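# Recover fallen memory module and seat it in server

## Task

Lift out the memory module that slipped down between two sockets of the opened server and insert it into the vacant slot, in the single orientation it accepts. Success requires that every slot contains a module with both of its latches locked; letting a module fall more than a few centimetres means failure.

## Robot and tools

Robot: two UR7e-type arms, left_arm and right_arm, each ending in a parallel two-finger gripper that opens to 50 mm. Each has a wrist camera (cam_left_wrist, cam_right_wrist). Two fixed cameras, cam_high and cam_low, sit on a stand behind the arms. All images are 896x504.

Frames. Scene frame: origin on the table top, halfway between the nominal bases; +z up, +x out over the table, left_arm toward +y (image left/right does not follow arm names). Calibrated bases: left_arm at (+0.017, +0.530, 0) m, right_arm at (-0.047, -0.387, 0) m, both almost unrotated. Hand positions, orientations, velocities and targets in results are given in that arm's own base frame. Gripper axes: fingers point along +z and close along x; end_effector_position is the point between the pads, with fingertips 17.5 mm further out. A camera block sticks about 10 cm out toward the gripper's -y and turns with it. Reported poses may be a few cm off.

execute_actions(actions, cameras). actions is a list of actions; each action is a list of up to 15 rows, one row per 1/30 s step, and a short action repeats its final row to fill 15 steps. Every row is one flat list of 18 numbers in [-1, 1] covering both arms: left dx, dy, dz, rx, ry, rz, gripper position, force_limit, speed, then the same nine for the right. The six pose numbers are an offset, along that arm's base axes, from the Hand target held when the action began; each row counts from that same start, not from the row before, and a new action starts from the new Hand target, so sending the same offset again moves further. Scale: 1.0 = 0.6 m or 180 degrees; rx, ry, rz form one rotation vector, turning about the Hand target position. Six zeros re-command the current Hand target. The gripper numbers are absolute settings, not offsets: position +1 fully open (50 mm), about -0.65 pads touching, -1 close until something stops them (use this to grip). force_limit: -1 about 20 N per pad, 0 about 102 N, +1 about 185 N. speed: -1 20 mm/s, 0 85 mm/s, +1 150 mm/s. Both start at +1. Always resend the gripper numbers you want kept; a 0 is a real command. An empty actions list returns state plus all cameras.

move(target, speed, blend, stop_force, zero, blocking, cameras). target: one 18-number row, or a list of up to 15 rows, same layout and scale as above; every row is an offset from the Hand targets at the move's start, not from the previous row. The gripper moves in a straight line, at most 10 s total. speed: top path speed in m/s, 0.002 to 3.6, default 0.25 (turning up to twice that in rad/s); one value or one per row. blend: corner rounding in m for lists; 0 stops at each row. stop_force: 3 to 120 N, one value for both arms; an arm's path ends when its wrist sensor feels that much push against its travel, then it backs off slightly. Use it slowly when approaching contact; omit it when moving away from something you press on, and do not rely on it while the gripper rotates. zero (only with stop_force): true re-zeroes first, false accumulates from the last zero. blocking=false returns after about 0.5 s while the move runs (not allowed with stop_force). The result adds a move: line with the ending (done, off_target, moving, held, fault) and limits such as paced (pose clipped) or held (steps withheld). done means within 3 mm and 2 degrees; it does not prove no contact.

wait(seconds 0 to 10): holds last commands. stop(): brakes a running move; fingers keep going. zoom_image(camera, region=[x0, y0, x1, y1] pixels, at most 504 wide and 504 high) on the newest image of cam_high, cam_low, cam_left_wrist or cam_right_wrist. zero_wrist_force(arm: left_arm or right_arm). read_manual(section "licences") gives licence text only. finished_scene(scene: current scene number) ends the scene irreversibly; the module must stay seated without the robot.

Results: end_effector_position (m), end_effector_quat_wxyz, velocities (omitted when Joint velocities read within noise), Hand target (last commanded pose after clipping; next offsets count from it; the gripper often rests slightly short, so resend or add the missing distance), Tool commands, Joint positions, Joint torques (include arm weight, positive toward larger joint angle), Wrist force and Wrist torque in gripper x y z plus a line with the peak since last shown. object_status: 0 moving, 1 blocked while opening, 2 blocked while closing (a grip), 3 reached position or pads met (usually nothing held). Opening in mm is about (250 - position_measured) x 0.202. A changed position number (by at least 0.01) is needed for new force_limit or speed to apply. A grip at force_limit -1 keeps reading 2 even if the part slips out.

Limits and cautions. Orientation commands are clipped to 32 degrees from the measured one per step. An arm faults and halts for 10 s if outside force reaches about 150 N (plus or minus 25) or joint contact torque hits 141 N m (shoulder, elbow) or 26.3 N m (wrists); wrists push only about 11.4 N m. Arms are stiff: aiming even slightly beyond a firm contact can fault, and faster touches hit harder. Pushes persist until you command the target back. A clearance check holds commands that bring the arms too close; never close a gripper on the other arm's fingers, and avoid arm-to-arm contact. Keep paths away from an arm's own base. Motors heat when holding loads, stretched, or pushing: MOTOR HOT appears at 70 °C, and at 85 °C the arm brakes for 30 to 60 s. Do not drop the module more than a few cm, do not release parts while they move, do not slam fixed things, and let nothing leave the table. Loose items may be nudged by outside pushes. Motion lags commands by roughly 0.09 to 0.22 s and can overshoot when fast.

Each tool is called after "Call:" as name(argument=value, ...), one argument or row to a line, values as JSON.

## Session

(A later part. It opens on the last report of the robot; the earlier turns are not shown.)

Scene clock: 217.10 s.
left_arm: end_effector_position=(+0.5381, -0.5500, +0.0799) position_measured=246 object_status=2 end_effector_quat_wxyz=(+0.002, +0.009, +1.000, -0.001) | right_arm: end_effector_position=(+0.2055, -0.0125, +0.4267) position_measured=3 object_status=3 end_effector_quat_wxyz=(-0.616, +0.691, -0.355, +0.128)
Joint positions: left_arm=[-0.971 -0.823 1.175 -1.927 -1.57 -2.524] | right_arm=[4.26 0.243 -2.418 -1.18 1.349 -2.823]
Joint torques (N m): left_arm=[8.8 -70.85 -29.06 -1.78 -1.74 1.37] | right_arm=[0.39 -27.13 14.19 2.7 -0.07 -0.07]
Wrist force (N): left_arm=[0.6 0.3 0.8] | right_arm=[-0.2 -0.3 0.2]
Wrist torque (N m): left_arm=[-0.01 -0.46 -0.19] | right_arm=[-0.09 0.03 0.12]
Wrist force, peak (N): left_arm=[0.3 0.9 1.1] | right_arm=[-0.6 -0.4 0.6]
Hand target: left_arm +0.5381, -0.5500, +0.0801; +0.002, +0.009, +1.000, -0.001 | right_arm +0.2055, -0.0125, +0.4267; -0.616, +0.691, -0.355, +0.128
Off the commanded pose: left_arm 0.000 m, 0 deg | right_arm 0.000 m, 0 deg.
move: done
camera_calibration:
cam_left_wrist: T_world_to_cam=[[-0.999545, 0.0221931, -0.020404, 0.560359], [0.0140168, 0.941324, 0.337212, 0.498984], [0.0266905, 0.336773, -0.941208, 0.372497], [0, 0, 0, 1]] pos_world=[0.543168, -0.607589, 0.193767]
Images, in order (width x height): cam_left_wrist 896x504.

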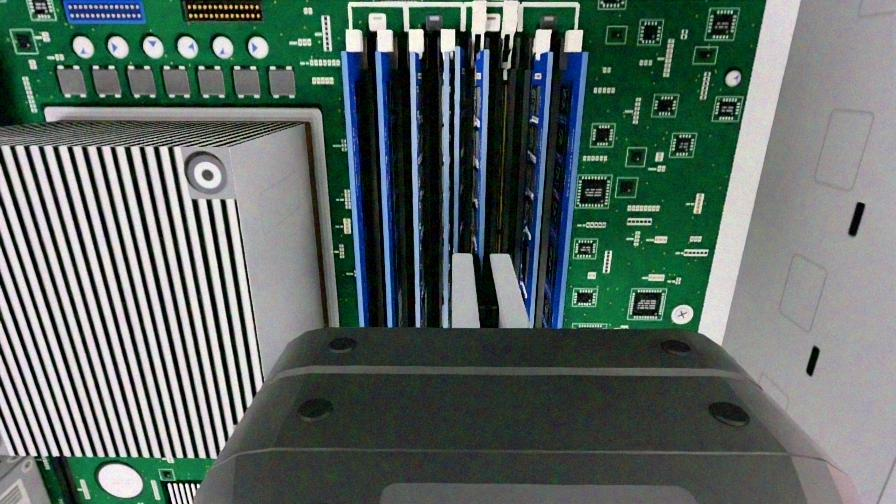

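Call:
move(
  target=[0,0,0.04,0,0,0,-1,-0.8,-0.8,0,0,0,0,0,0,1,1,1],
  speed=0.03,
  cameras=["cam_left_wrist"],
)

Call:
zoom_image(
  camera="cam_left_wrist",
  region=[330, 0, 630, 330],
)

Scene clock: 221.83 s.
left_arm: end_effector_position=(+0.5381, -0.5500, +0.1039) position_measured=246 object_status=2 end_effector_quat_wxyz=(+0.002, +0.009, +1.000, -0.001) | right_arm: end_effector_position=(+0.2055, -0.0125, +0.4267) position_measured=3 object_status=3 end_effector_quat_wxyz=(-0.616, +0.691, -0.355, +0.128)
Joint positions: left_arm=[-0.971 -0.843 1.146 -1.878 -1.57 -2.524] | right_arm=[4.26 0.243 -2.418 -1.18 1.349 -2.823]
Joint torques (N m): left_arm=[8.66 -71.66 -31.7 -1.77 -1.37 0.66] | right_arm=[0.27 -27.72 14.87 2.81 -0.07 0.04]
Wrist force (N): left_arm=[0.3 0.4 0.4] | right_arm=[-0.4 0.0 0.1]
Wrist torque (N m): left_arm=[0.01 -0.40 -0.19] | right_arm=[-0.04 0.08 0.12]
Wrist force, peak (N): left_arm=[0.3 0.9 1.0] | right_arm=[-0.6 -0.4 0.6]
Hand target: left_arm +0.5381, -0.5500, +0.1041; +0.002, +0.009, +1.000, -0.001 | right_arm +0.2055, -0.0125, +0.4267; -0.616, +0.691, -0.355, +0.128
Off the commanded pose: left_arm 0.000 m, 0 deg | right_arm 0.000 m, 0 deg.
move: done
camera_calibration:
cam_left_wrist: T_world_to_cam=[[-0.999545, 0.0221931, -0.020404, 0.560851], [0.0140168, 0.941324, 0.337212, 0.490857], [0.0266905, 0.336773, -0.941208, 0.39518], [0, 0, 0, 1]] pos_world=[0.543168, -0.607589, 0.217867]
Images, in order (width x height): cam_left_wrist 896x504.

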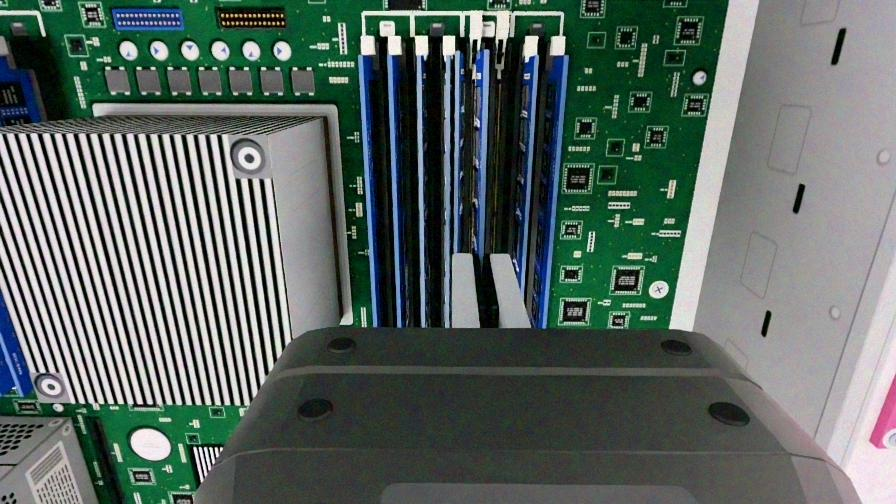

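Scaled by 1.527 from the camera's 896x504 image, which has a finer 1280x720 frame.

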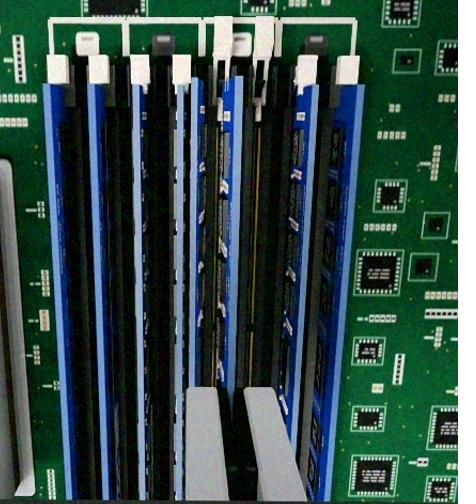

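Call:
move(
  target=[
    [-0.0153,0,0,0,0,0,-1,-0.8,-0.8,0,0,0,0,0,0,1,1,1],
    [-0.0153,0,-0.018,0,0,0,-1,-0.8,-0.8,0,0,0,0,0,0,1,1,1],
  ],
  speed=0.03,
)

Call:
move(
  target=[0,0,-0.036,0,0,0,-1,-0.8,-0.8,0,0,0,0,0,0,1,1,1],
  speed=0.01,
  stop_force=4,
  cameras=["cam_left_wrist"],
)

Call:
zoom_image(
  camera="cam_left_wrist",
  region=[330, 0, 630, 330],
)

Scene clock: 228.17 s.
left_arm: end_effector_position=(+0.5289, -0.5500, +0.0935) position_measured=246 object_status=2 end_effector_quat_wxyz=(+0.002, +0.009, +1.000, -0.001) | right_arm: end_effector_position=(+0.2055, -0.0125, +0.4267) position_measured=3 object_status=3 end_effector_quat_wxyz=(-0.616, +0.691, -0.355, +0.128)
Joint positions: left_arm=[-0.981 -0.85 1.187 -1.911 -1.57 -2.534] | right_arm=[4.26 0.243 -2.418 -1.18 1.349 -2.823]
Joint torques (N m): left_arm=[-7.76 -43.37 -18.31 -4.4 0.77 -2.59] | right_arm=[1.24 -26.75 14.53 2.68 -0.14 -0.07]
Wrist force (N): left_arm=[-0.1 0.3 0.4] | right_arm=[-0.4 -0.3 0.4]
Wrist torque (N m): left_arm=[0.00 -0.34 -0.19] | right_arm=[-0.08 0.07 0.12]
Wrist force, peak (N): left_arm=[-0.2 1.0 0.8] | right_arm=[-0.4 0.1 0.8]
Hand target: left_arm +0.5289, -0.5500, +0.0933; +0.002, +0.009, +1.000, -0.001 | right_arm +0.2055, -0.0125, +0.4267; -0.616, +0.691, -0.355, +0.128
Off the commanded pose: left_arm 0.000 m, 0 deg | right_arm 0.000 m, 0 deg.
move: done

Scene clock: 231.27 s.
left_arm: end_effector_position=(+0.5289, -0.5500, +0.0717) position_measured=246 object_status=2 end_effector_quat_wxyz=(+0.002, +0.009, +1.000, -0.001) | right_arm: end_effector_position=(+0.2055, -0.0125, +0.4267) position_measured=3 object_status=3 end_effector_quat_wxyz=(-0.616, +0.691, -0.355, +0.128)
Joint positions: left_arm=[-0.981 -0.831 1.212 -1.956 -1.57 -2.534] | right_arm=[4.26 0.243 -2.418 -1.18 1.349 -2.823]
Joint torques (N m): left_arm=[-7.99 -42.06 -17.23 -4.41 1.56 -2.51] | right_arm=[0.07 -27.15 15.47 2.8 -0.09 -0.1]
Wrist force (N): left_arm=[0.5 0.8 -0.4] | right_arm=[-0.6 0.0 0.7]
Wrist torque (N m): left_arm=[0.02 -0.45 -0.15] | right_arm=[-0.06 0.11 0.13]
Wrist force, peak (N): left_arm=[0.4 1.1 -1.0] | right_arm=[-0.6 0.0 0.7]
Hand target: left_arm +0.5289, -0.5500, +0.0717; +0.002, +0.009, +1.000, -0.001 | right_arm +0.2055, -0.0125, +0.4267; -0.616, +0.691, -0.355, +0.128
Off the commanded pose: left_arm 0.000 m, 0 deg | right_arm 0.000 m, 0 deg.
move: done
camera_calibration:
cam_left_wrist: T_world_to_cam=[[-0.999545, 0.0221931, -0.020404, 0.550998], [0.0140168, 0.941324, 0.337212, 0.501844], [0.0266905, 0.336773, -0.941208, 0.365119], [0, 0, 0, 1]] pos_world=[0.533968, -0.607589, 0.185667]
Images, in order (width x height): cam_left_wrist 896x504.

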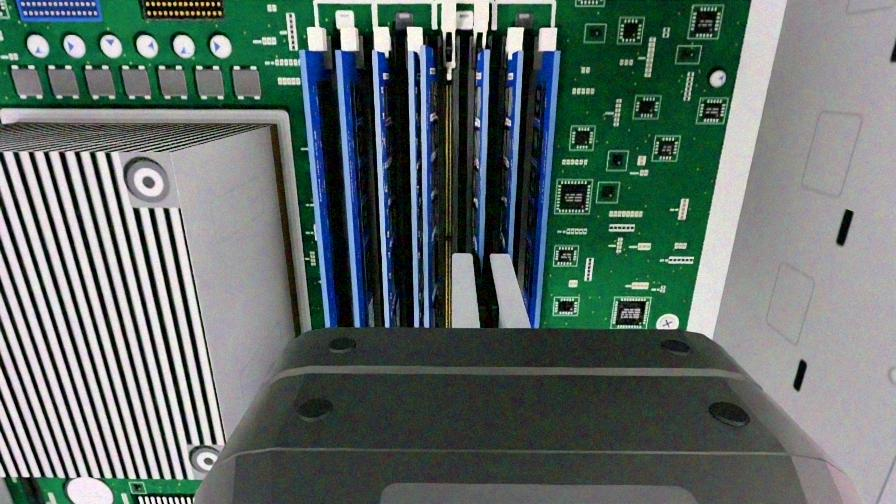

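Scaled by 1.527 from the camera's 896x504 image, which has a finer 1280x720 frame.

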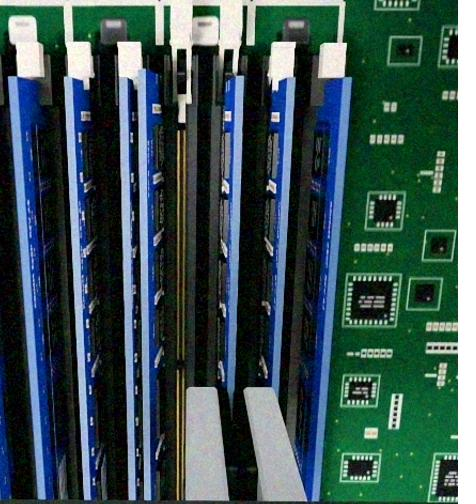

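Call:
move(
  target=[
    [0,0,0,0,0,0,-0.45,-0.8,-0.8,0,0,0,0,0,0,1,1,1],
    [0,0,0.012,0,0,0,-0.45,-0.8,-0.8,0,0,0,0,0,0,1,1,1],
    [0,0,0.012,0,0,0,-1,-0.8,-0.8,0,0,0,0,0,0,1,1,1],
  ],
  speed=0.03,
)

Call:
move(
  target=[0,0,-0.025,0,0,0,-1,-0.8,-0.8,0,0,0,0,0,0,1,1,1],
  speed=0.01,
  stop_force=8,
)

Call:
move(
  target=[0,0,-0.02,0,0,0,-1,-0.8,-0.8,0,0,0,0,0,0,1,1,1],
  speed=0.008,
  stop_force=60,
  cameras=["cam_left_wrist"],
)

Call:
zoom_image(
  camera="cam_left_wrist",
  region=[330, 0, 630, 330],
)

Scene clock: 236.57 s.
left_arm: end_effector_position=(+0.5289, -0.5500, +0.0789) position_measured=251 object_status=3 end_effector_quat_wxyz=(+0.002, +0.009, +1.000, -0.001) | right_arm: end_effector_position=(+0.2055, -0.0125, +0.4267) position_measured=3 object_status=3 end_effector_quat_wxyz=(-0.616, +0.691, -0.355, +0.128)
Joint positions: left_arm=[-0.981 -0.837 1.204 -1.941 -1.57 -2.534] | right_arm=[4.26 0.243 -2.418 -1.18 1.349 -2.823]
Joint torques (N m): left_arm=[-7.95 -70.9 -29.55 -1.83 1.54 -2.47] | right_arm=[-0.07 -26.6 15.07 2.74 0.18 -0.07]
Wrist force (N): left_arm=[0.5 0.6 0.2] | right_arm=[-0.4 -0.3 0.5]
Wrist torque (N m): left_arm=[0.02 -0.44 -0.18] | right_arm=[-0.11 0.07 0.13]
Wrist force, peak (N): left_arm=[0.4 1.1 -1.5] | right_arm=[-0.5 -0.5 0.5]
Hand target: left_arm +0.5289, -0.5500, +0.0789; +0.002, +0.009, +1.000, -0.001 | right_arm +0.2055, -0.0125, +0.4267; -0.616, +0.691, -0.355, +0.128
Off the commanded pose: left_arm 0.000 m, 0 deg | right_arm 0.000 m, 0 deg.
move: done

Scene clock: 238.53 s.
left_arm: end_effector_position=(+0.5289, -0.5500, +0.0735) position_measured=251 object_status=3 end_effector_quat_wxyz=(+0.002, +0.009, +1.000, -0.001) | right_arm: end_effector_position=(+0.2055, -0.0125, +0.4267) position_measured=3 object_status=3 end_effector_quat_wxyz=(-0.616, +0.691, -0.355, +0.128)
Joint positions: left_arm=[-0.981 -0.832 1.21 -1.952 -1.57 -2.534] | right_arm=[4.26 0.243 -2.418 -1.18 1.349 -2.823]
Joint torques (N m): left_arm=[-6.76 -67.15 -26.94 -1.63 1.31 -2.61] | right_arm=[0.27 -27.11 13.88 2.79 0.04 -0.14]
Wrist force (N): left_arm=[0.5 -0.1 -5.3] | right_arm=[-0.3 -0.3 0.5]
Wrist torque (N m): left_arm=[-0.01 -0.46 -0.18] | right_arm=[-0.10 0.05 0.13]
Wrist force, peak (N): left_arm=[0.5 3.0 -14.6] | right_arm=[-0.5 -0.1 0.7]
Hand target: left_arm +0.5289, -0.5500, +0.0735; +0.002, +0.009, +1.000, -0.001 (not the last commanded pose) | right_arm +0.2055, -0.0125, +0.4267; -0.616, +0.691, -0.355, +0.128
Off the commanded pose: left_arm 0.010 m, 0 deg | right_arm 0.000 m, 0 deg.
move: contact (left_arm)

Scene clock: 240.43 s.
left_arm: end_effector_position=(+0.5290, -0.5501, +0.0704) position_measured=251 object_status=3 end_effector_quat_wxyz=(+0.002, +0.009, +1.000, -0.001) | right_arm: end_effector_position=(+0.2055, -0.0125, +0.4267) position_measured=3 object_status=3 end_effector_quat_wxyz=(-0.616, +0.691, -0.355, +0.128)
Joint positions: left_arm=[-0.981 -0.83 1.214 -1.959 -1.569 -2.534] | right_arm=[4.26 0.243 -2.418 -1.18 1.349 -2.823]
Joint torques (N m): left_arm=[-7.33 -23.47 -5.94 0.9 -1.78 -2.54] | right_arm=[1.18 -26.25 14.28 2.76 -0.04 -0.11]
Wrist force (N): left_arm=[-0.7 20.1 -64.0] | right_arm=[-0.5 0.0 0.5]
Wrist torque (N m): left_arm=[0.30 -0.45 -0.18] | right_arm=[-0.06 0.09 0.12]
Wrist force, peak (N): left_arm=[-0.1 21.3 -74.3] | right_arm=[-0.2 -0.3 0.8]
Hand target: left_arm +0.5290, -0.5501, +0.0704; +0.002, +0.009, +1.000, -0.001 (not the last commanded pose) | right_arm +0.2055, -0.0125, +0.4267; -0.616, +0.691, -0.355, +0.128
Off the commanded pose: left_arm 0.009 m, 0 deg | right_arm 0.000 m, 0 deg.
move: contact (left_arm)
camera_calibration:
cam_left_wrist: T_world_to_cam=[[-0.999533, 0.0222606, -0.0209205, 0.551203], [0.0139199, 0.941494, 0.336743, 0.502524], [0.0271927, 0.336294, -0.941364, 0.363361], [0, 0, 0, 1]] pos_world=[0.53407, -0.60759, 0.184365]
Images, in order (width x height): cam_left_wrist 896x504.

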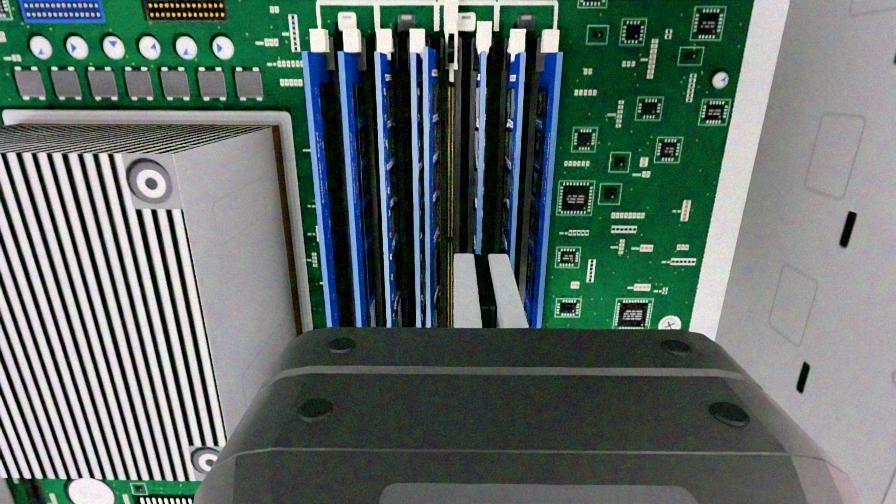

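Scaled by 1.527 from the camera's 896x504 image, which has a finer 1280x720 frame.

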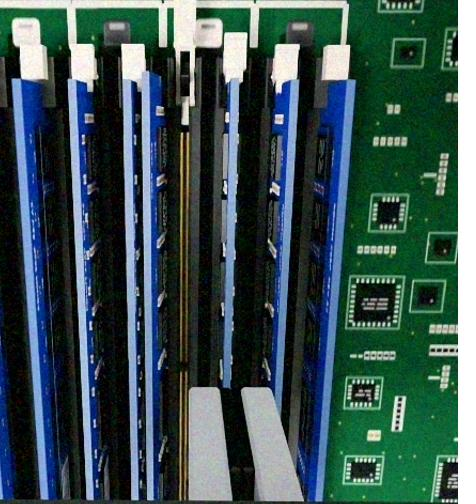

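Call:
move(
  target=[0,0,0.006,0,0,0,-1,-0.8,-0.8,0,0,0,0,0,0,1,1,1],
  speed=0.03,
)

Call:
move(
  target=[0,0,-0.02,0,0,0,-1,-0.8,-0.8,0,0,0,0,0,0,1,1,1],
  speed=0.006,
  stop_force=90,
)

Call:
move(
  target=[0,0,0.025,0,0,0,-1,-0.8,-0.8,0,0,0,0,0,0,1,1,1],
  speed=0.05,
  cameras=["cam_left_wrist"],
)

Call:
zoom_image(
  camera="cam_left_wrist",
  region=[390, 0, 580, 130],
)

Scene clock: 243.17 s.
left_arm: end_effector_position=(+0.5290, -0.5501, +0.0736) position_measured=251 object_status=3 end_effector_quat_wxyz=(+0.002, +0.009, +1.000, -0.001) end_effector_velocity=(+0.001, -0.001, +0.006) end_effector_angular_velocity=(-0.006, -0.004, +0.001) | right_arm: end_effector_position=(+0.2055, -0.0125, +0.4267) position_measured=3 object_status=3 end_effector_quat_wxyz=(-0.616, +0.691, -0.355, +0.128)
Joint positions: left_arm=[-0.981 -0.833 1.21 -1.953 -1.57 -2.534] | right_arm=[4.26 0.243 -2.418 -1.18 1.349 -2.823]
Joint velocities: left_arm=[0 -0.006 -0.004 0.003 0 -0.001] | right_arm=[within noise]
Joint torques (N m): left_arm=[-5.63 -70.55 -28.48 -1.64 -0.61 -2.39] | right_arm=[0.34 -27.43 14.39 2.85 0.17 -0.07]
Wrist force (N): left_arm=[0.2 -0.2 0.3] | right_arm=[-0.2 -0.4 0.7]
Wrist torque (N m): left_arm=[-0.09 -0.39 -0.18] | right_arm=[-0.12 0.04 0.12]
Wrist force, peak (N): left_arm=[-0.3 19.6 -65.4] | right_arm=[-0.4 -0.6 0.5]
Hand target: left_arm +0.5290, -0.5501, +0.0740; +0.002, +0.009, +1.000, -0.001 | right_arm +0.2055, -0.0125, +0.4267; -0.616, +0.691, -0.355, +0.128
Off the commanded pose: left_arm 0.000 m, 0 deg | right_arm 0.000 m, 0 deg.
move: done

Scene clock: 245.47 s.
left_arm: end_effector_position=(+0.5291, -0.5503, +0.0696) position_measured=251 object_status=3 end_effector_quat_wxyz=(+0.002, +0.009, +1.000, -0.002) | right_arm: end_effector_position=(+0.2055, -0.0125, +0.4267) position_measured=3 object_status=3 end_effector_quat_wxyz=(-0.616, +0.691, -0.355, +0.128)
Joint positions: left_arm=[-0.981 -0.829 1.215 -1.962 -1.569 -2.534] | right_arm=[4.26 0.243 -2.418 -1.18 1.349 -2.823]
Joint torques (N m): left_arm=[-1.3 -7.73 0.27 0.2 -1.66 -2.5] | right_arm=[1.46 -26.51 14.97 2.71 -0.07 0.01]
Wrist force (N): left_arm=[7.9 27.3 -89.8] | right_arm=[-0.3 -0.3 0.3]
Wrist torque (N m): left_arm=[0.00 -0.36 -0.20] | right_arm=[-0.10 0.06 0.13]
Wrist force, peak (N): left_arm=[8.6 28.6 -98.2] | right_arm=[-0.6 -0.1 0.7]
Hand target: left_arm +0.5291, -0.5503, +0.0696; +0.002, +0.009, +1.000, -0.002 (not the last commanded pose) | right_arm +0.2055, -0.0125, +0.4267; -0.616, +0.691, -0.355, +0.128
Off the commanded pose: left_arm 0.008 m, 0 deg | right_arm 0.000 m, 0 deg.
move: contact (left_arm)

Scene clock: 246.37 s.
left_arm: end_effector_position=(+0.5291, -0.5503, +0.0844) position_measured=251 object_status=3 end_effector_quat_wxyz=(+0.002, +0.009, +1.000, -0.002) | right_arm: end_effector_position=(+0.2055, -0.0125, +0.4267) position_measured=3 object_status=3 end_effector_quat_wxyz=(-0.616, +0.691, -0.355, +0.128)
Joint positions: left_arm=[-0.981 -0.842 1.198 -1.932 -1.569 -2.534] | right_arm=[4.26 0.243 -2.418 -1.18 1.349 -2.823]
Joint torques (N m): left_arm=[-1.01 -70.65 -31.4 -1.98 -1.18 -2.59] | right_arm=[-0.13 -27.3 15.28 2.86 0 -0.05]
Wrist force (N): left_arm=[-0.9 0.3 0.0] | right_arm=[-0.2 -0.2 0.3]
Wrist torque (N m): left_arm=[-0.01 -0.21 -0.19] | right_arm=[-0.07 0.04 0.13]
Wrist force, peak (N): left_arm=[7.5 28.4 -88.5] | right_arm=[-0.5 -0.2 0.6]
Hand target: left_arm +0.5291, -0.5503, +0.0846; +0.002, +0.009, +1.000, -0.002 | right_arm +0.2055, -0.0125, +0.4267; -0.616, +0.691, -0.355, +0.128
Off the commanded pose: left_arm 0.000 m, 0 deg | right_arm 0.000 m, 0 deg.
move: done
camera_calibration:
cam_left_wrist: T_world_to_cam=[[-0.999525, 0.0221987, -0.0213764, 0.551549], [0.013723, 0.941677, 0.336238, 0.498189], [0.0275937, 0.335785, -0.941534, 0.376176], [0, 0, 0, 1]] pos_world=[0.53407, -0.607691, 0.198463]
Images, in order (width x height): cam_left_wrist 896x504.

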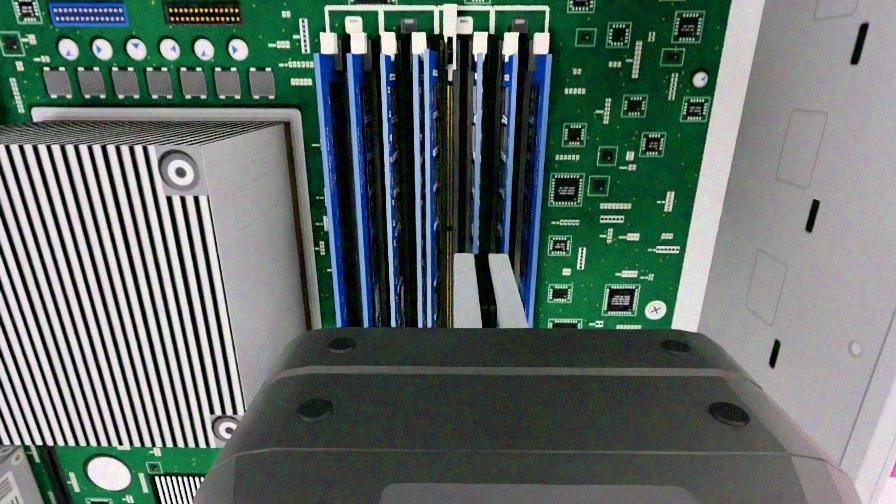

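Scaled by 2.653 from the camera's 896x504 image, which has a finer 1280x720 frame.

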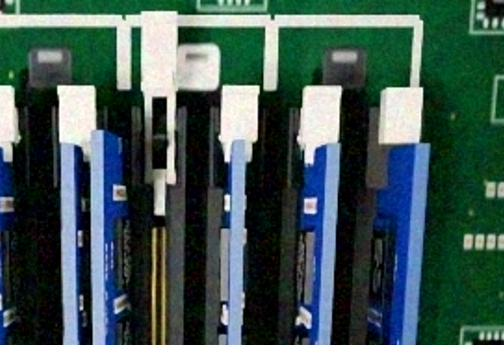

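Call:
move(
  target=[
    [0,0,0.02,0,0,0.0056,1,1,1,0,0,0,0,0,0,1,1,1],
    [-0.0207,-0.1345,0.015,0,0,0.0056,1,1,1,0,0,0,0,0,0,1,1,1],
    [-0.0207,-0.1345,-0.04,0,0,0.0056,1,1,1,0,0,0,0,0,0,1,1,1],
  ],
  speed=0.1,
  cameras=["cam_left_wrist"],
)

Call:
zoom_image(
  camera="cam_left_wrist",
  region=[250, 200, 500, 330],
)

Scene clock: 257.93 s.
left_arm: end_effector_position=(+0.5167, -0.6310, +0.0608) position_measured=3 object_status=3 end_effector_quat_wxyz=(+0.002, +0.000, +1.000, -0.002) | right_arm: end_effector_position=(+0.2055, -0.0125, +0.4267) position_measured=3 object_status=3 end_effector_quat_wxyz=(-0.616, +0.691, -0.355, +0.128)
Joint positions: left_arm=[-1.049 -0.689 0.982 -1.869 -1.569 -2.62] | right_arm=[4.26 0.243 -2.418 -1.18 1.349 -2.823]
Joint torques (N m): left_arm=[-8.02 -48.55 -16.87 -4.39 -0.41 -2.52] | right_arm=[0.2 -26.62 15.35 2.86 0.04 -0.19]
Wrist force (N): left_arm=[-0.8 0.3 0.0] | right_arm=[-0.2 -0.2 0.2]
Wrist torque (N m): left_arm=[-0.02 -0.21 -0.19] | right_arm=[-0.09 0.04 0.13]
Wrist force, peak (N): left_arm=[-1.1 1.3 -0.1] | right_arm=[-0.6 -0.2 0.7]
Hand target: left_arm +0.5167, -0.6310, +0.0606; +0.002, +0.000, +1.000, -0.002 | right_arm +0.2055, -0.0125, +0.4267; -0.616, +0.691, -0.355, +0.128
Off the commanded pose: left_arm 0.000 m, 0 deg | right_arm 0.000 m, 0 deg.
move: done
camera_calibration:
cam_left_wrist: T_world_to_cam=[[-0.999762, 0.00461223, -0.0213189, 0.529395], [-0.00282488, 0.941778, 0.336224, 0.590867], [0.0216284, 0.336204, -0.941541, 0.384625], [0, 0, 0, 1]] pos_world=[0.522619, -0.68822, 0.174763]
Images, in order (width x height): cam_left_wrist 896x504.

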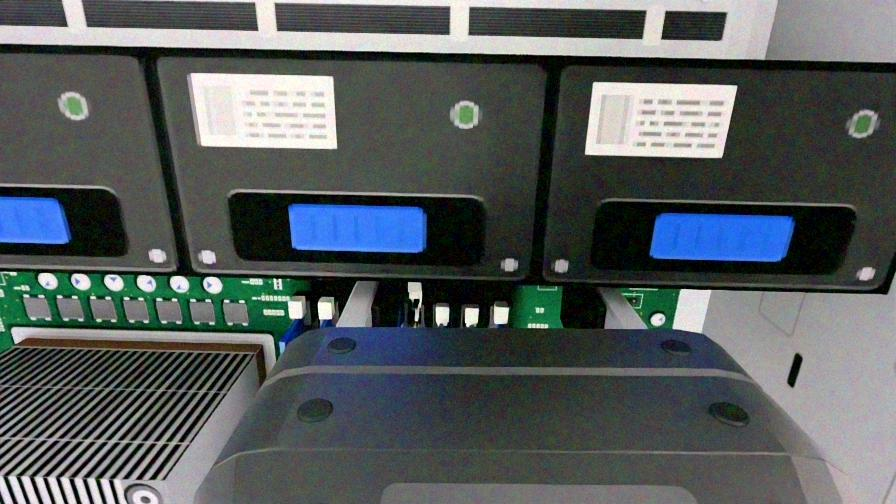

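Scaled by 2.016 from the camera's 896x504 image, which has a finer 1280x720 frame.

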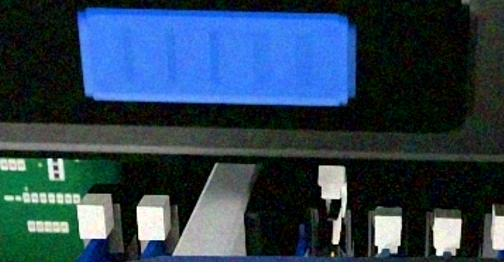

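Call:
move(
  target=[-0.0017,0,-0.03,0,0,0,1,1,1,0,0,0,0,0,0,1,1,1],
  speed=0.01,
  stop_force=27,
)

Call:
move(
  target=[
    [0,0,0.05,0,0,0,1,1,1,0,0,0,0,0,0,1,1,1],
    [0.0015,0.1595,0.045,0,0,0,1,1,1,0,0,0,0,0,0,1,1,1],
    [0.0015,0.1595,0.008,0,0,0,1,1,1,0,0,0,0,0,0,1,1,1],
  ],
  speed=0.1,
  cameras=["cam_left_wrist"],
)

Call:
zoom_image(
  camera="cam_left_wrist",
  region=[250, 170, 500, 330],
)

Scene clock: 262.30 s.
left_arm: end_effector_position=(+0.5163, -0.6310, +0.0527) position_measured=3 object_status=3 end_effector_quat_wxyz=(+0.002, +0.000, +1.000, -0.002) | right_arm: end_effector_position=(+0.2055, -0.0125, +0.4267) position_measured=3 object_status=3 end_effector_quat_wxyz=(-0.616, +0.691, -0.355, +0.128)
Joint positions: left_arm=[-1.05 -0.683 0.993 -1.886 -1.569 -2.62] | right_arm=[4.26 0.243 -2.418 -1.18 1.349 -2.823]
Joint torques (N m): left_arm=[-1.64 -54.09 -19.23 0.46 -0.64 0.15] | right_arm=[0.67 -26.93 14.33 2.8 0 -0.1]
Wrist force (N): left_arm=[1.1 1.7 -28.4] | right_arm=[-0.4 -0.2 0.4]
Wrist torque (N m): left_arm=[-0.27 -0.98 -0.25] | right_arm=[-0.08 0.07 0.12]
Wrist force, peak (N): left_arm=[2.9 4.6 -37.3] | right_arm=[-0.7 -0.3 0.6]
Hand target: left_arm +0.5163, -0.6310, +0.0527; +0.002, +0.000, +1.000, -0.002 (not the last commanded pose) | right_arm +0.2055, -0.0125, +0.4267; -0.616, +0.691, -0.355, +0.128
Off the commanded pose: left_arm 0.010 m, 0 deg | right_arm 0.000 m, 0 deg.
move: contact (left_arm)

Scene clock: 265.13 s.
left_arm: end_effector_position=(+0.5180, -0.5361, +0.0717) position_measured=3 object_status=3 end_effector_quat_wxyz=(+0.004, +0.000, +1.000, -0.004) | right_arm: end_effector_position=(+0.2055, -0.0125, +0.4267) position_measured=3 object_status=3 end_effector_quat_wxyz=(-0.616, +0.691, -0.355, +0.128)
Joint positions: left_arm=[-0.983 -0.875 1.292 -1.998 -1.569 -2.554] | right_arm=[4.26 0.243 -2.418 -1.18 1.349 -2.823]
Joint torques (N m): left_arm=[1.4 -55.05 -22.36 -3.65 0.06 0.23] | right_arm=[0.55 -27.17 14.73 2.78 -0.12 -0.02]
Wrist force (N): left_arm=[-0.8 0.2 0.3] | right_arm=[-0.5 -0.2 0.5]
Wrist torque (N m): left_arm=[-0.03 -0.22 -0.31] | right_arm=[-0.09 0.09 0.13]
Wrist force, peak (N): left_arm=[12.9 27.7 -142.2] | right_arm=[-0.5 -0.3 0.7]
Hand target: left_arm +0.5180, -0.5361, +0.0717; +0.004, +0.000, +1.000, -0.004 (not the last commanded pose) | right_arm +0.2055, -0.0125, +0.4267; -0.616, +0.691, -0.355, +0.128
Tool commands: left_gripper/position=+1.0 left_gripper/force_limit=+1.0 left_gripper/speed=+1.0 right_gripper/position=+1.0 right_gripper/force_limit=+1.0 right_gripper/speed=+1.0
Off the commanded pose: left_arm 0.014 m, 0 deg | right_arm 0.000 m, 0 deg.
FORCE FAULT: contact force on the left arm reached its limit, and that arm stopped. The contact can be on any part of that arm, not only on its tool. That arm's remaining commands of this call were not run. That arm is still stopped at the end of this call. That arm stays stopped for about 10 more seconds. Until then a move that you send moves the other arm only, and its call returns only when the move has ended. Once the stop has ended, the next robot result says so. If the stop ends while you think or write, that arm runs what you send next, counted from a new Hand target: where the arm stands when the stop ends. While its stop runs, that arm takes no new command, but its gripper still runs the gripper command that each later call begins with. Until it ends, the stop uses up actions while you think or wait. An arm that is not stopped still takes commands.
move: fault (left_arm)
camera_calibration:
cam_left_wrist: T_world_to_cam=[[-0.999683, 0.00440012, -0.024787, 0.530676], [-0.00409866, 0.943022, 0.332705, 0.499553], [0.0248387, 0.332701, -0.942705, 0.359493], [0, 0, 0, 1]] pos_world=[0.523626, -0.593028, 0.185846]
Images, in order (width x height): cam_left_wrist 896x504.

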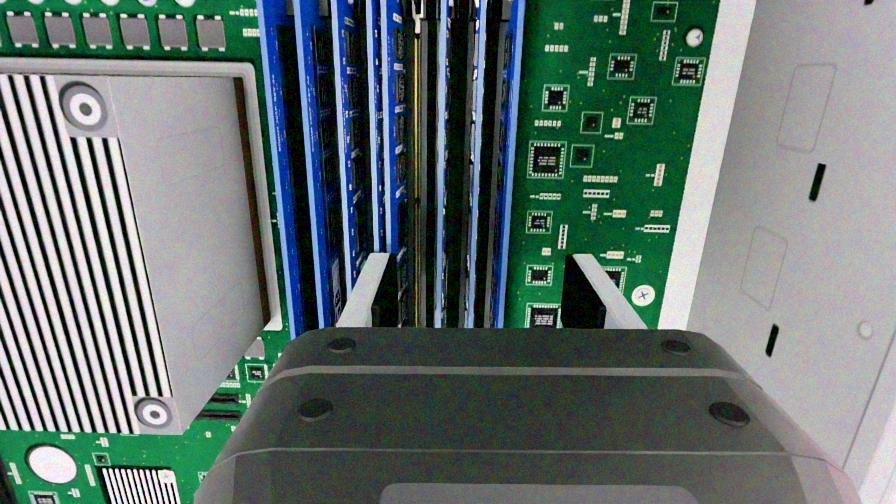

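Scaled by 2.016 from the camera's 896x504 image, which has a finer 1280x720 frame.

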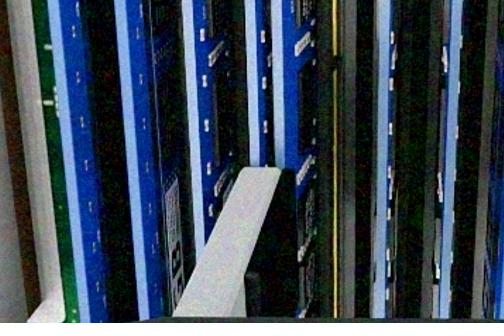

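Call:
wait(
  seconds=9,
)

Call:
move(
  target=[
    [0,0,0.03,0,0,0,1,1,1,0,0,0,0,0,0,1,1,1],
    [0.041,-0.013,0.035,0,0,0,1,1,1,0,0,0,0,0,0,1,1,1],
  ],
  speed=0.1,
  cameras=["cam_left_wrist"],
)

Call:
zoom_image(
  camera="cam_left_wrist",
  region=[390, 0, 580, 330],
)

Scene clock: 276.13 s.
left_arm: end_effector_position=(+0.5180, -0.5361, +0.0717) position_measured=3 object_status=3 end_effector_quat_wxyz=(+0.004, +0.000, +1.000, -0.004) | right_arm: end_effector_position=(+0.2055, -0.0125, +0.4267) position_measured=3 object_status=3 end_effector_quat_wxyz=(-0.616, +0.691, -0.355, +0.128)
Joint positions: left_arm=[-0.983 -0.875 1.292 -1.998 -1.569 -2.554] | right_arm=[4.26 0.243 -2.418 -1.18 1.349 -2.823]
Joint torques (N m): left_arm=[0.57 -54.67 -22.61 -3.87 0.06 0.14] | right_arm=[0.82 -26.77 13.34 2.85 0.06 -0.01]
Wrist force (N): left_arm=[-0.5 -1.0 0.3] | right_arm=[-0.3 -0.1 0.2]
Wrist torque (N m): left_arm=[-0.23 -0.26 -0.31] | right_arm=[-0.06 0.06 0.12]
Wrist force, peak (N): left_arm=[-1.1 -1.6 0.4] | right_arm=[-0.7 0.0 0.9]
Hand target: left_arm +0.5180, -0.5361, +0.0717; +0.004, +0.000, +1.000, -0.004 (not the last commanded pose) | right_arm +0.2055, -0.0125, +0.4267; -0.616, +0.691, -0.355, +0.128
Tool commands: left_gripper/position=+1.0 left_gripper/force_limit=+1.0 left_gripper/speed=+1.0 right_gripper/position=+1.0 right_gripper/force_limit=+1.0 right_gripper/speed=+1.0
Off the commanded pose: left_arm 0.014 m, 0 deg | right_arm 0.000 m, 0 deg.
FORCE FAULT, CONTINUED: the left arm's stop, for the force fault that an earlier result reported, is over. The rest of the stop counts as 20 of the actions that you can send in this scene. During its stop the left arm's controller moved it back a little. That arm's target is now where it stood when the stop ended, not its last command. That arm accepts commands again.
wait: 9.00 s; at rest from the start

Scene clock: 277.83 s.
left_arm: end_effector_position=(+0.5425, -0.5439, +0.0926) position_measured=3 object_status=3 end_effector_quat_wxyz=(+0.004, +0.000, +1.000, -0.004) | right_arm: end_effector_position=(+0.2055, -0.0125, +0.4267) position_measured=3 object_status=3 end_effector_quat_wxyz=(-0.616, +0.691, -0.355, +0.128)
Joint positions: left_arm=[-0.962 -0.84 1.174 -1.914 -1.569 -2.532] | right_arm=[4.26 0.243 -2.418 -1.18 1.349 -2.823]
Joint torques (N m): left_arm=[9.58 -43 -30.9 -1.75 -2.02 2.76] | right_arm=[1.4 -28.02 14.92 2.73 0.03 -0.1]
Wrist force (N): left_arm=[-0.8 -1.3 0.4] | right_arm=[-0.3 -0.3 0.3]
Wrist torque (N m): left_arm=[-0.27 -0.22 -0.31] | right_arm=[-0.08 0.05 0.13]
Wrist force, peak (N): left_arm=[-1.5 -1.3 0.4] | right_arm=[-0.4 -0.1 0.7]
Hand target: left_arm +0.5426, -0.5439, +0.0927; +0.004, +0.000, +1.000, -0.004 | right_arm +0.2055, -0.0125, +0.4267; -0.616, +0.691, -0.355, +0.128
Off the commanded pose: left_arm 0.000 m, 0 deg | right_arm 0.000 m, 0 deg.
move: done
camera_calibration:
cam_left_wrist: T_world_to_cam=[[-0.999683, 0.00439828, -0.0247877, 0.555722], [-0.00410061, 0.943022, 0.332705, 0.500023], [0.0248387, 0.332701, -0.942705, 0.381277], [0, 0, 0, 1]] pos_world=[0.548126, -0.600828, 0.206846]
Images, in order (width x height): cam_left_wrist 896x504.

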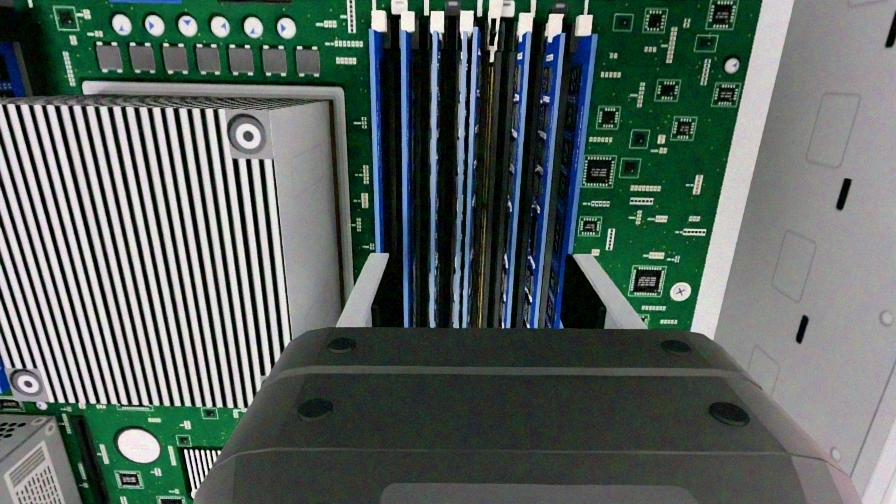

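Scaled by 1.527 from the camera's 896x504 image, which has a finer 1280x720 frame.

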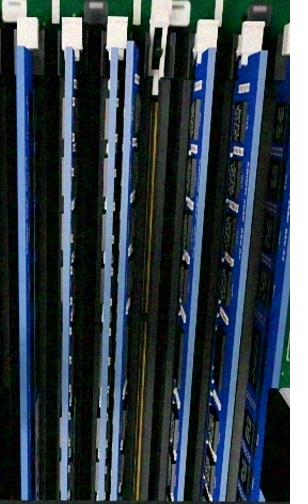

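Call:
move(
  target=[
    [-0.046,-0.1452,0.01,0,0,0,1,1,1,0,0,0,0,0,0,1,1,1],
    [-0.046,-0.1452,-0.051,0,0,0,1,1,1,0,0,0,0,0,0,1,1,1],
  ],
  speed=0.1,
)

Call:
move(
  target=[0,0,-0.03,0,0,0,1,1,1,0,0,0,0,0,0,1,1,1],
  speed=0.01,
  stop_force=27,
)

Call:
move(
  target=[0,0,0.085,0,0,0,1,1,1,0,0,0,0,0,0,1,1,1],
  speed=0.1,
)

Scene clock: 282.57 s.
left_arm: end_effector_position=(+0.5150, -0.6311, +0.0622) position_measured=3 object_status=3 end_effector_quat_wxyz=(+0.004, +0.000, +1.000, -0.004) | right_arm: end_effector_position=(+0.2055, -0.0125, +0.4267) position_measured=3 object_status=3 end_effector_quat_wxyz=(-0.616, +0.691, -0.355, +0.128)
Joint positions: left_arm=[-1.052 -0.696 0.993 -1.877 -1.568 -2.622] | right_arm=[4.26 0.243 -2.418 -1.18 1.349 -2.823]
Joint torques (N m): left_arm=[-7.87 -49.12 -20.13 -4.51 -1.37 -2.42] | right_arm=[0.85 -27.07 14.51 2.82 -0.02 0.07]
Wrist force (N): left_arm=[-0.5 -1.5 0.4] | right_arm=[0.0 -0.3 0.7]
Wrist torque (N m): left_arm=[-0.30 -0.26 -0.19] | right_arm=[-0.12 0.02 0.12]
Wrist force, peak (N): left_arm=[-0.2 -2.7 0.1] | right_arm=[-0.5 -0.3 0.8]
Hand target: left_arm +0.5150, -0.6311, +0.0621; +0.004, +0.000, +1.000, -0.004 | right_arm +0.2055, -0.0125, +0.4267; -0.616, +0.691, -0.355, +0.128
Off the commanded pose: left_arm 0.000 m, 0 deg | right_arm 0.000 m, 0 deg.
move: done

Scene clock: 285.03 s.
left_arm: end_effector_position=(+0.5150, -0.6311, +0.0526) position_measured=3 object_status=3 end_effector_quat_wxyz=(+0.004, +0.000, +1.000, -0.004) | right_arm: end_effector_position=(+0.2055, -0.0125, +0.4267) position_measured=3 object_status=3 end_effector_quat_wxyz=(-0.616, +0.691, -0.355, +0.128)
Joint positions: left_arm=[-1.052 -0.688 1.003 -1.896 -1.568 -2.622] | right_arm=[4.26 0.243 -2.418 -1.18 1.349 -2.823]
Joint torques (N m): left_arm=[-5.25 -55.11 -18.31 0.65 -1.6 -2.02] | right_arm=[0.8 -26.47 14.47 2.81 -0.09 -0.03]
Wrist force (N): left_arm=[1.5 -0.7 -26.9] | right_arm=[-0.4 -0.2 0.4]
Wrist torque (N m): left_arm=[-0.43 -0.92 -0.22] | right_arm=[-0.08 0.07 0.12]
Wrist force, peak (N): left_arm=[4.0 1.7 -36.0] | right_arm=[-0.3 -0.2 0.8]
Hand target: left_arm +0.5150, -0.6311, +0.0526; +0.004, +0.000, +1.000, -0.004 (not the last commanded pose) | right_arm +0.2055, -0.0125, +0.4267; -0.616, +0.691, -0.355, +0.128
Off the commanded pose: left_arm 0.009 m, 0 deg | right_arm 0.000 m, 0 deg.
move: contact (left_arm)

Scene clock: 286.17 s.
left_arm: end_effector_position=(+0.5150, -0.6311, +0.1035) position_measured=3 object_status=3 end_effector_quat_wxyz=(+0.004, +0.000, +1.000, -0.004) | right_arm: end_effector_position=(+0.2055, -0.0125, +0.4267) position_measured=3 object_status=3 end_effector_quat_wxyz=(-0.616, +0.691, -0.355, +0.128)
Joint positions: left_arm=[-1.052 -0.726 0.939 -1.794 -1.568 -2.622] | right_arm=[4.26 0.243 -2.418 -1.18 1.349 -2.823]
Joint torques (N m): left_arm=[-2.84 -75.34 -30.52 -2.06 0.8 -1.29] | right_arm=[0.7 -27.39 14.92 2.83 0.06 0.13]
Wrist force (N): left_arm=[-1.0 -1.0 0.4] | right_arm=[-0.1 -0.2 0.5]
Wrist torque (N m): left_arm=[-0.23 -0.21 -0.18] | right_arm=[-0.09 0.03 0.12]
Wrist force, peak (N): left_arm=[1.5 -0.7 -25.9] | right_arm=[-0.6 -0.2 0.3]
Hand target: left_arm +0.5150, -0.6311, +0.1036; +0.004, +0.000, +1.000, -0.004 | right_arm +0.2055, -0.0125, +0.4267; -0.616, +0.691, -0.355, +0.128
Off the commanded pose: left_arm 0.000 m, 0 deg | right_arm 0.000 m, 0 deg.
move: done

Call:
move(
  target=[
    [0.0025,0.266,0,-0.0025,0.0025,0,1,1,1,0,0,0,0,0,0,1,1,1],
    [0.0025,0.266,-0.068,-0.0025,0.0025,0,1,1,1,0,0,0,0,0,0,1,1,1],
  ],
  speed=0.12,
  cameras=["cam_left_wrist"],
)

Call:
zoom_image(
  camera="cam_left_wrist",
  region=[250, 170, 500, 330],
)

Scene clock: 291.07 s.
left_arm: end_effector_position=(+0.5165, -0.4715, +0.0630) position_measured=3 object_status=3 end_effector_quat_wxyz=(+0.000, +0.000, +1.000, -0.008) | right_arm: end_effector_position=(+0.2055, -0.0125, +0.4267) position_measured=3 object_status=3 end_effector_quat_wxyz=(-0.616, +0.691, -0.355, +0.128)
Joint positions: left_arm=[-0.928 -0.966 1.475 -2.092 -1.58 -2.499] | right_arm=[4.26 0.243 -2.418 -1.18 1.349 -2.823]
Joint torques (N m): left_arm=[10.01 -37.5 -16.67 -4.27 -0.61 2.64] | right_arm=[-0.31 -27.94 14.64 2.9 -0.12 -0.14]
Wrist force (N): left_arm=[-0.8 -0.8 0.1] | right_arm=[-0.4 -0.2 0.2]
Wrist torque (N m): left_arm=[-0.19 -0.23 -0.31] | right_arm=[-0.08 0.07 0.12]
Wrist force, peak (N): left_arm=[-0.6 -2.5 0.5] | right_arm=[-0.6 -0.5 0.7]
Hand target: left_arm +0.5165, -0.4715, +0.0628; +0.000, +0.000, +1.000, -0.008 | right_arm +0.2055, -0.0125, +0.4267; -0.616, +0.691, -0.355, +0.128
Off the commanded pose: left_arm 0.000 m, 0 deg | right_arm 0.000 m, 0 deg.
move: done
camera_calibration:
cam_left_wrist: T_world_to_cam=[[-0.999845, 0.00422042, -0.0170732, 0.528188], [-0.00155923, 0.945685, 0.325081, 0.441961], [0.0175179, 0.325058, -0.945532, 0.330282], [0, 0, 0, 1]] pos_world=[0.52301, -0.527546, 0.177636]
Images, in order (width x height): cam_left_wrist 896x504.

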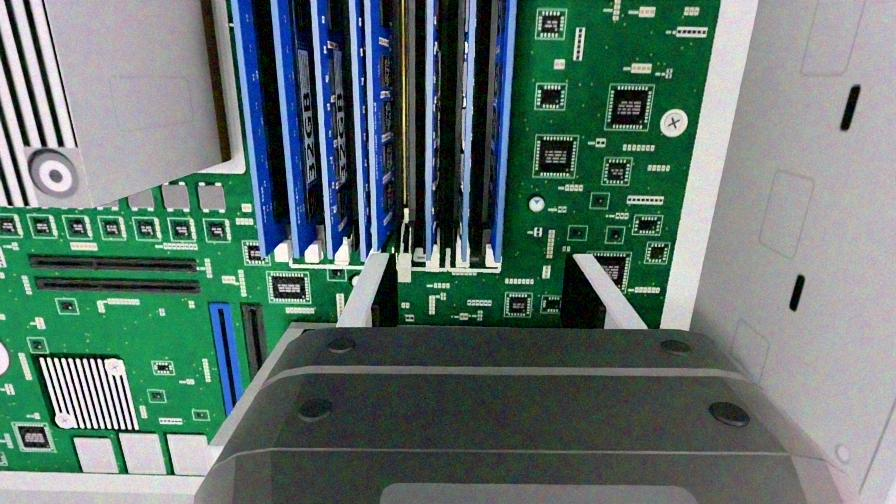

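Scaled by 2.016 from the camera's 896x504 image, which has a finer 1280x720 frame.

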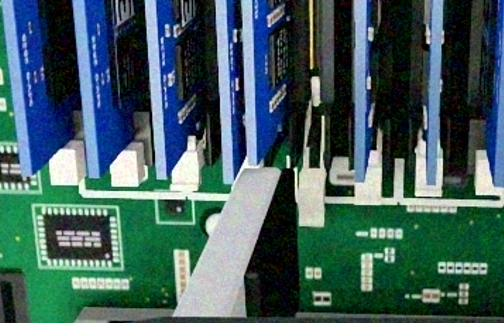

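Call:
move(
  target=[0.001,0,-0.03,0,0,0,1,1,1,0,0,0,0,0,0,1,1,1],
  speed=0.01,
  stop_force=27,
)

Call:
move(
  target=[0,0,0.075,0,0,0,1,1,1,0,0,0,0,0,0,1,1,1],
  speed=0.1,
)

Call:
move(
  target=[0.045,-0.05,0,0.005,0,0,1,1,1,0,0,0,0,0,0,1,1,1],
  speed=0.1,
  cameras=["cam_left_wrist"],
)

Call:
zoom_image(
  camera="cam_left_wrist",
  region=[370, 0, 580, 300],
)

Scene clock: 295.43 s.
left_arm: end_effector_position=(+0.5170, -0.4716, +0.0526) position_measured=3 object_status=3 end_effector_quat_wxyz=(+0.000, +0.000, +1.000, -0.008) | right_arm: end_effector_position=(+0.2055, -0.0125, +0.4267) position_measured=3 object_status=3 end_effector_quat_wxyz=(-0.616, +0.691, -0.355, +0.128)
Joint positions: left_arm=[-0.928 -0.953 1.483 -2.114 -1.58 -2.498] | right_arm=[4.26 0.243 -2.418 -1.18 1.349 -2.823]
Joint torques (N m): left_arm=[1.31 -49.35 -18.4 0.9 -0.65 1.66] | right_arm=[0.52 -28.02 14.48 2.84 -0.21 -0.09]
Wrist force (N): left_arm=[-0.6 -3.2 -22.1] | right_arm=[-0.3 -0.4 0.3]
Wrist torque (N m): left_arm=[-0.25 -0.93 -0.27] | right_arm=[-0.10 0.05 0.12]
Wrist force, peak (N): left_arm=[0.6 1.7 -37.6] | right_arm=[-0.8 -0.3 0.4]
Hand target: left_arm +0.5170, -0.4716, +0.0526; +0.000, +0.000, +1.000, -0.008 (not the last commanded pose) | right_arm +0.2055, -0.0125, +0.4267; -0.616, +0.691, -0.355, +0.128
Off the commanded pose: left_arm 0.008 m, 0 deg | right_arm 0.000 m, 0 deg.
move: contact (left_arm)

Scene clock: 296.50 s.
left_arm: end_effector_position=(+0.5170, -0.4716, +0.0975) position_measured=3 object_status=3 end_effector_quat_wxyz=(+0.000, +0.000, +1.000, -0.008) | right_arm: end_effector_position=(+0.2055, -0.0125, +0.4267) position_measured=3 object_status=3 end_effector_quat_wxyz=(-0.616, +0.691, -0.355, +0.128)
Joint positions: left_arm=[-0.928 -1.002 1.437 -2.018 -1.58 -2.498] | right_arm=[4.26 0.243 -2.418 -1.18 1.349 -2.823]
Joint torques (N m): left_arm=[-2.46 -64.56 -29.86 -1.84 -0.11 1.25] | right_arm=[1.63 -27.22 14.51 2.78 -0.06 0.04]
Wrist force (N): left_arm=[-0.5 -1.2 0.3] | right_arm=[-0.3 -0.2 0.5]
Wrist torque (N m): left_arm=[-0.25 -0.27 -0.30] | right_arm=[-0.07 0.05 0.12]
Wrist force, peak (N): left_arm=[-1.1 -2.6 -21.0] | right_arm=[-0.4 -0.5 0.7]
Hand target: left_arm +0.5170, -0.4716, +0.0976; +0.000, +0.000, +1.000, -0.008 | right_arm +0.2055, -0.0125, +0.4267; -0.616, +0.691, -0.355, +0.128
Off the commanded pose: left_arm 0.000 m, 0 deg | right_arm 0.000 m, 0 deg.
move: done

Scene clock: 297.63 s.
left_arm: end_effector_position=(+0.5439, -0.5015, +0.0976) position_measured=3 object_status=3 end_effector_quat_wxyz=(+0.000, +0.000, +1.000, +0.000) | right_arm: end_effector_position=(+0.2055, -0.0125, +0.4267) position_measured=3 object_status=3 end_effector_quat_wxyz=(-0.616, +0.691, -0.355, +0.128)
Joint positions: left_arm=[-0.926 -0.907 1.273 -1.937 -1.571 -2.497] | right_arm=[4.26 0.243 -2.418 -1.18 1.349 -2.823]
Joint torques (N m): left_arm=[9.62 -40.92 -29.83 -1.88 2.06 2.86] | right_arm=[1.67 -27.07 14.43 2.82 0.2 -0.06]
Wrist force (N): left_arm=[-0.9 -0.9 0.5] | right_arm=[-0.4 0.0 0.6]
Wrist torque (N m): left_arm=[-0.21 -0.21 -0.32] | right_arm=[-0.07 0.07 0.12]
Wrist force, peak (N): left_arm=[-1.0 -1.7 0.7] | right_arm=[-0.4 -0.3 0.7]
Hand target: left_arm +0.5440, -0.5016, +0.0976; +0.000, +0.000, +1.000, +0.000 | right_arm +0.2055, -0.0125, +0.4267; -0.616, +0.691, -0.355, +0.128
Off the commanded pose: left_arm 0.000 m, 0 deg | right_arm 0.000 m, 0 deg.
move: done
camera_calibration:
cam_left_wrist: T_world_to_cam=[[-0.99984, 0.0044939, -0.0173226, 0.556397], [-0.00165699, 0.940554, 0.339641, 0.455088], [0.0178192, 0.339615, -0.940396, 0.378892], [0, 0, 0, 1]] pos_world=[0.55031, -0.559213, 0.21138]
Images, in order (width x height): cam_left_wrist 896x504.

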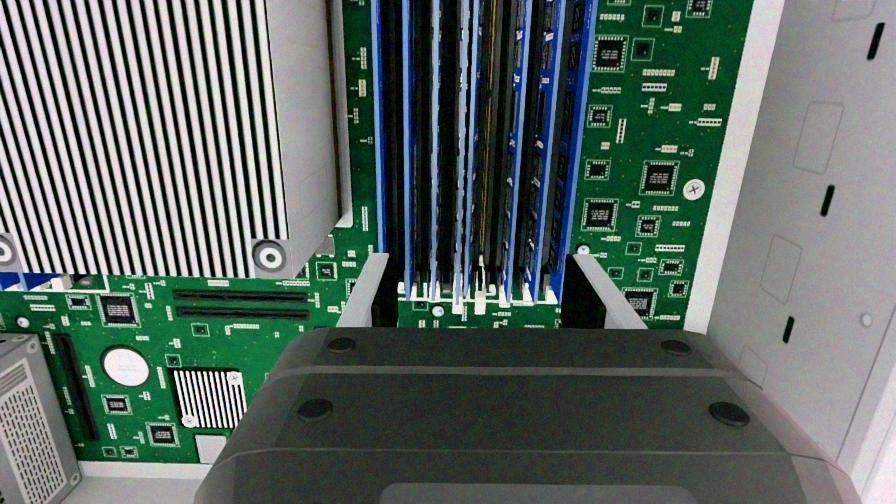

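Scaled by 1.680 from the camera's 896x504 image, which has a finer 1280x720 frame.

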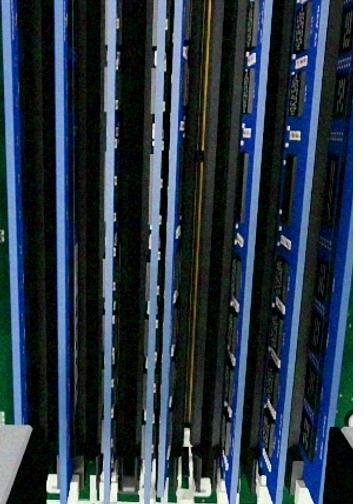

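Call:
move(
  target=[0,0.1,0.05,0,0,0,1,1,1,0.05,0.25,0.03,0,0,0,1,1,1],
  speed=0.1,
  cameras=["cam_high","cam_low"],
)

Scene clock: 305.70 s.
left_arm: end_effector_position=(+0.5440, -0.4416, +0.1276) position_measured=3 object_status=3 end_effector_quat_wxyz=(+0.000, +0.000, +1.000, +0.000) | right_arm: end_effector_position=(+0.2366, +0.1366, +0.4447) position_measured=3 object_status=3 end_effector_quat_wxyz=(-0.626, +0.709, -0.317, +0.076)
Joint positions: left_arm=[-0.873 -1.023 1.384 -1.932 -1.571 -2.444] | right_arm=[4.044 -0.349 -2.555 -0.446 1.696 -2.869]
Joint torques (N m): left_arm=[9.33 -63.74 -17.15 -1.74 1.5 2.86] | right_arm=[12.04 -13.09 29.04 0.85 -1.9 2.01]
Wrist force (N): left_arm=[-0.8 -1.2 0.3] | right_arm=[0.1 -0.6 0.2]
Wrist torque (N m): left_arm=[-0.25 -0.22 -0.32] | right_arm=[-0.11 -0.07 0.02]
Wrist force, peak (N): left_arm=[-1.0 -1.7 0.4] | right_arm=[0.0 -0.7 1.0]
Hand target: left_arm +0.5440, -0.4416, +0.1276; +0.000, +0.000, +1.000, +0.000 | right_arm +0.2355, +0.1375, +0.4447; -0.616, +0.691, -0.355, +0.128
Off the commanded pose: left_arm 0.000 m, 0 deg | right_arm 0.001 m, 8 deg.
move: off_target (right_arm)
Images, in order (width x height): cam_high 896x504, cam_low 896x504.

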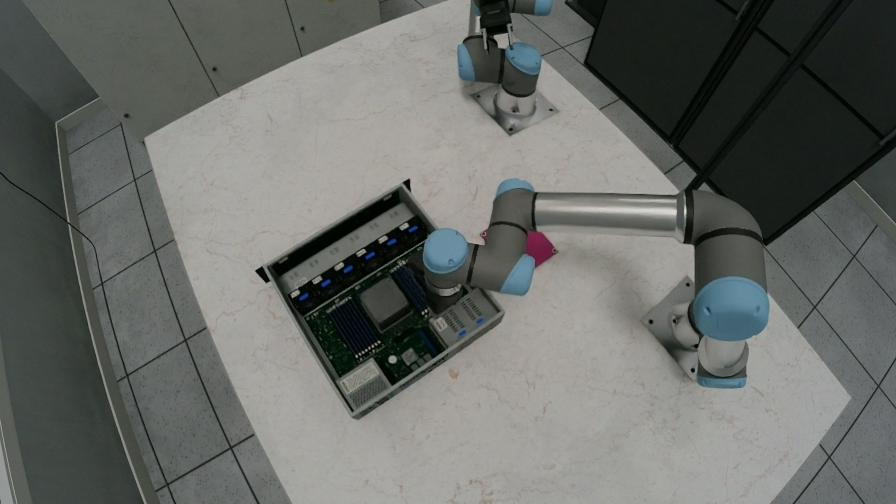

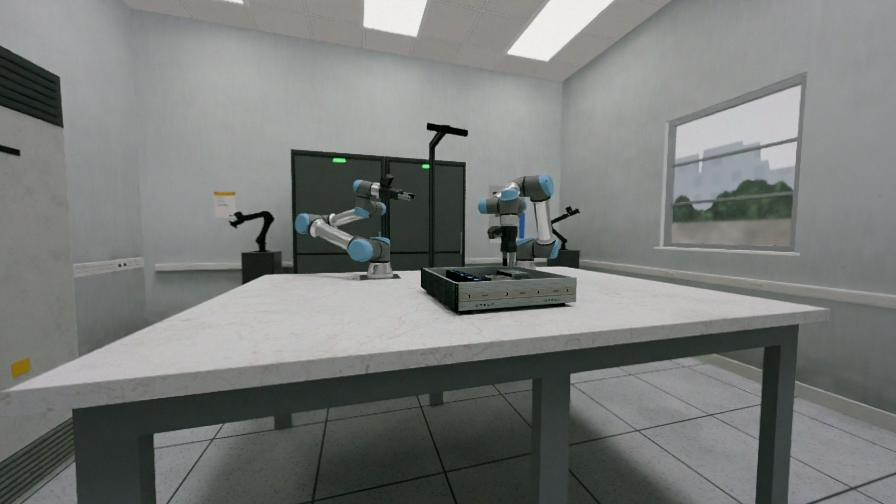

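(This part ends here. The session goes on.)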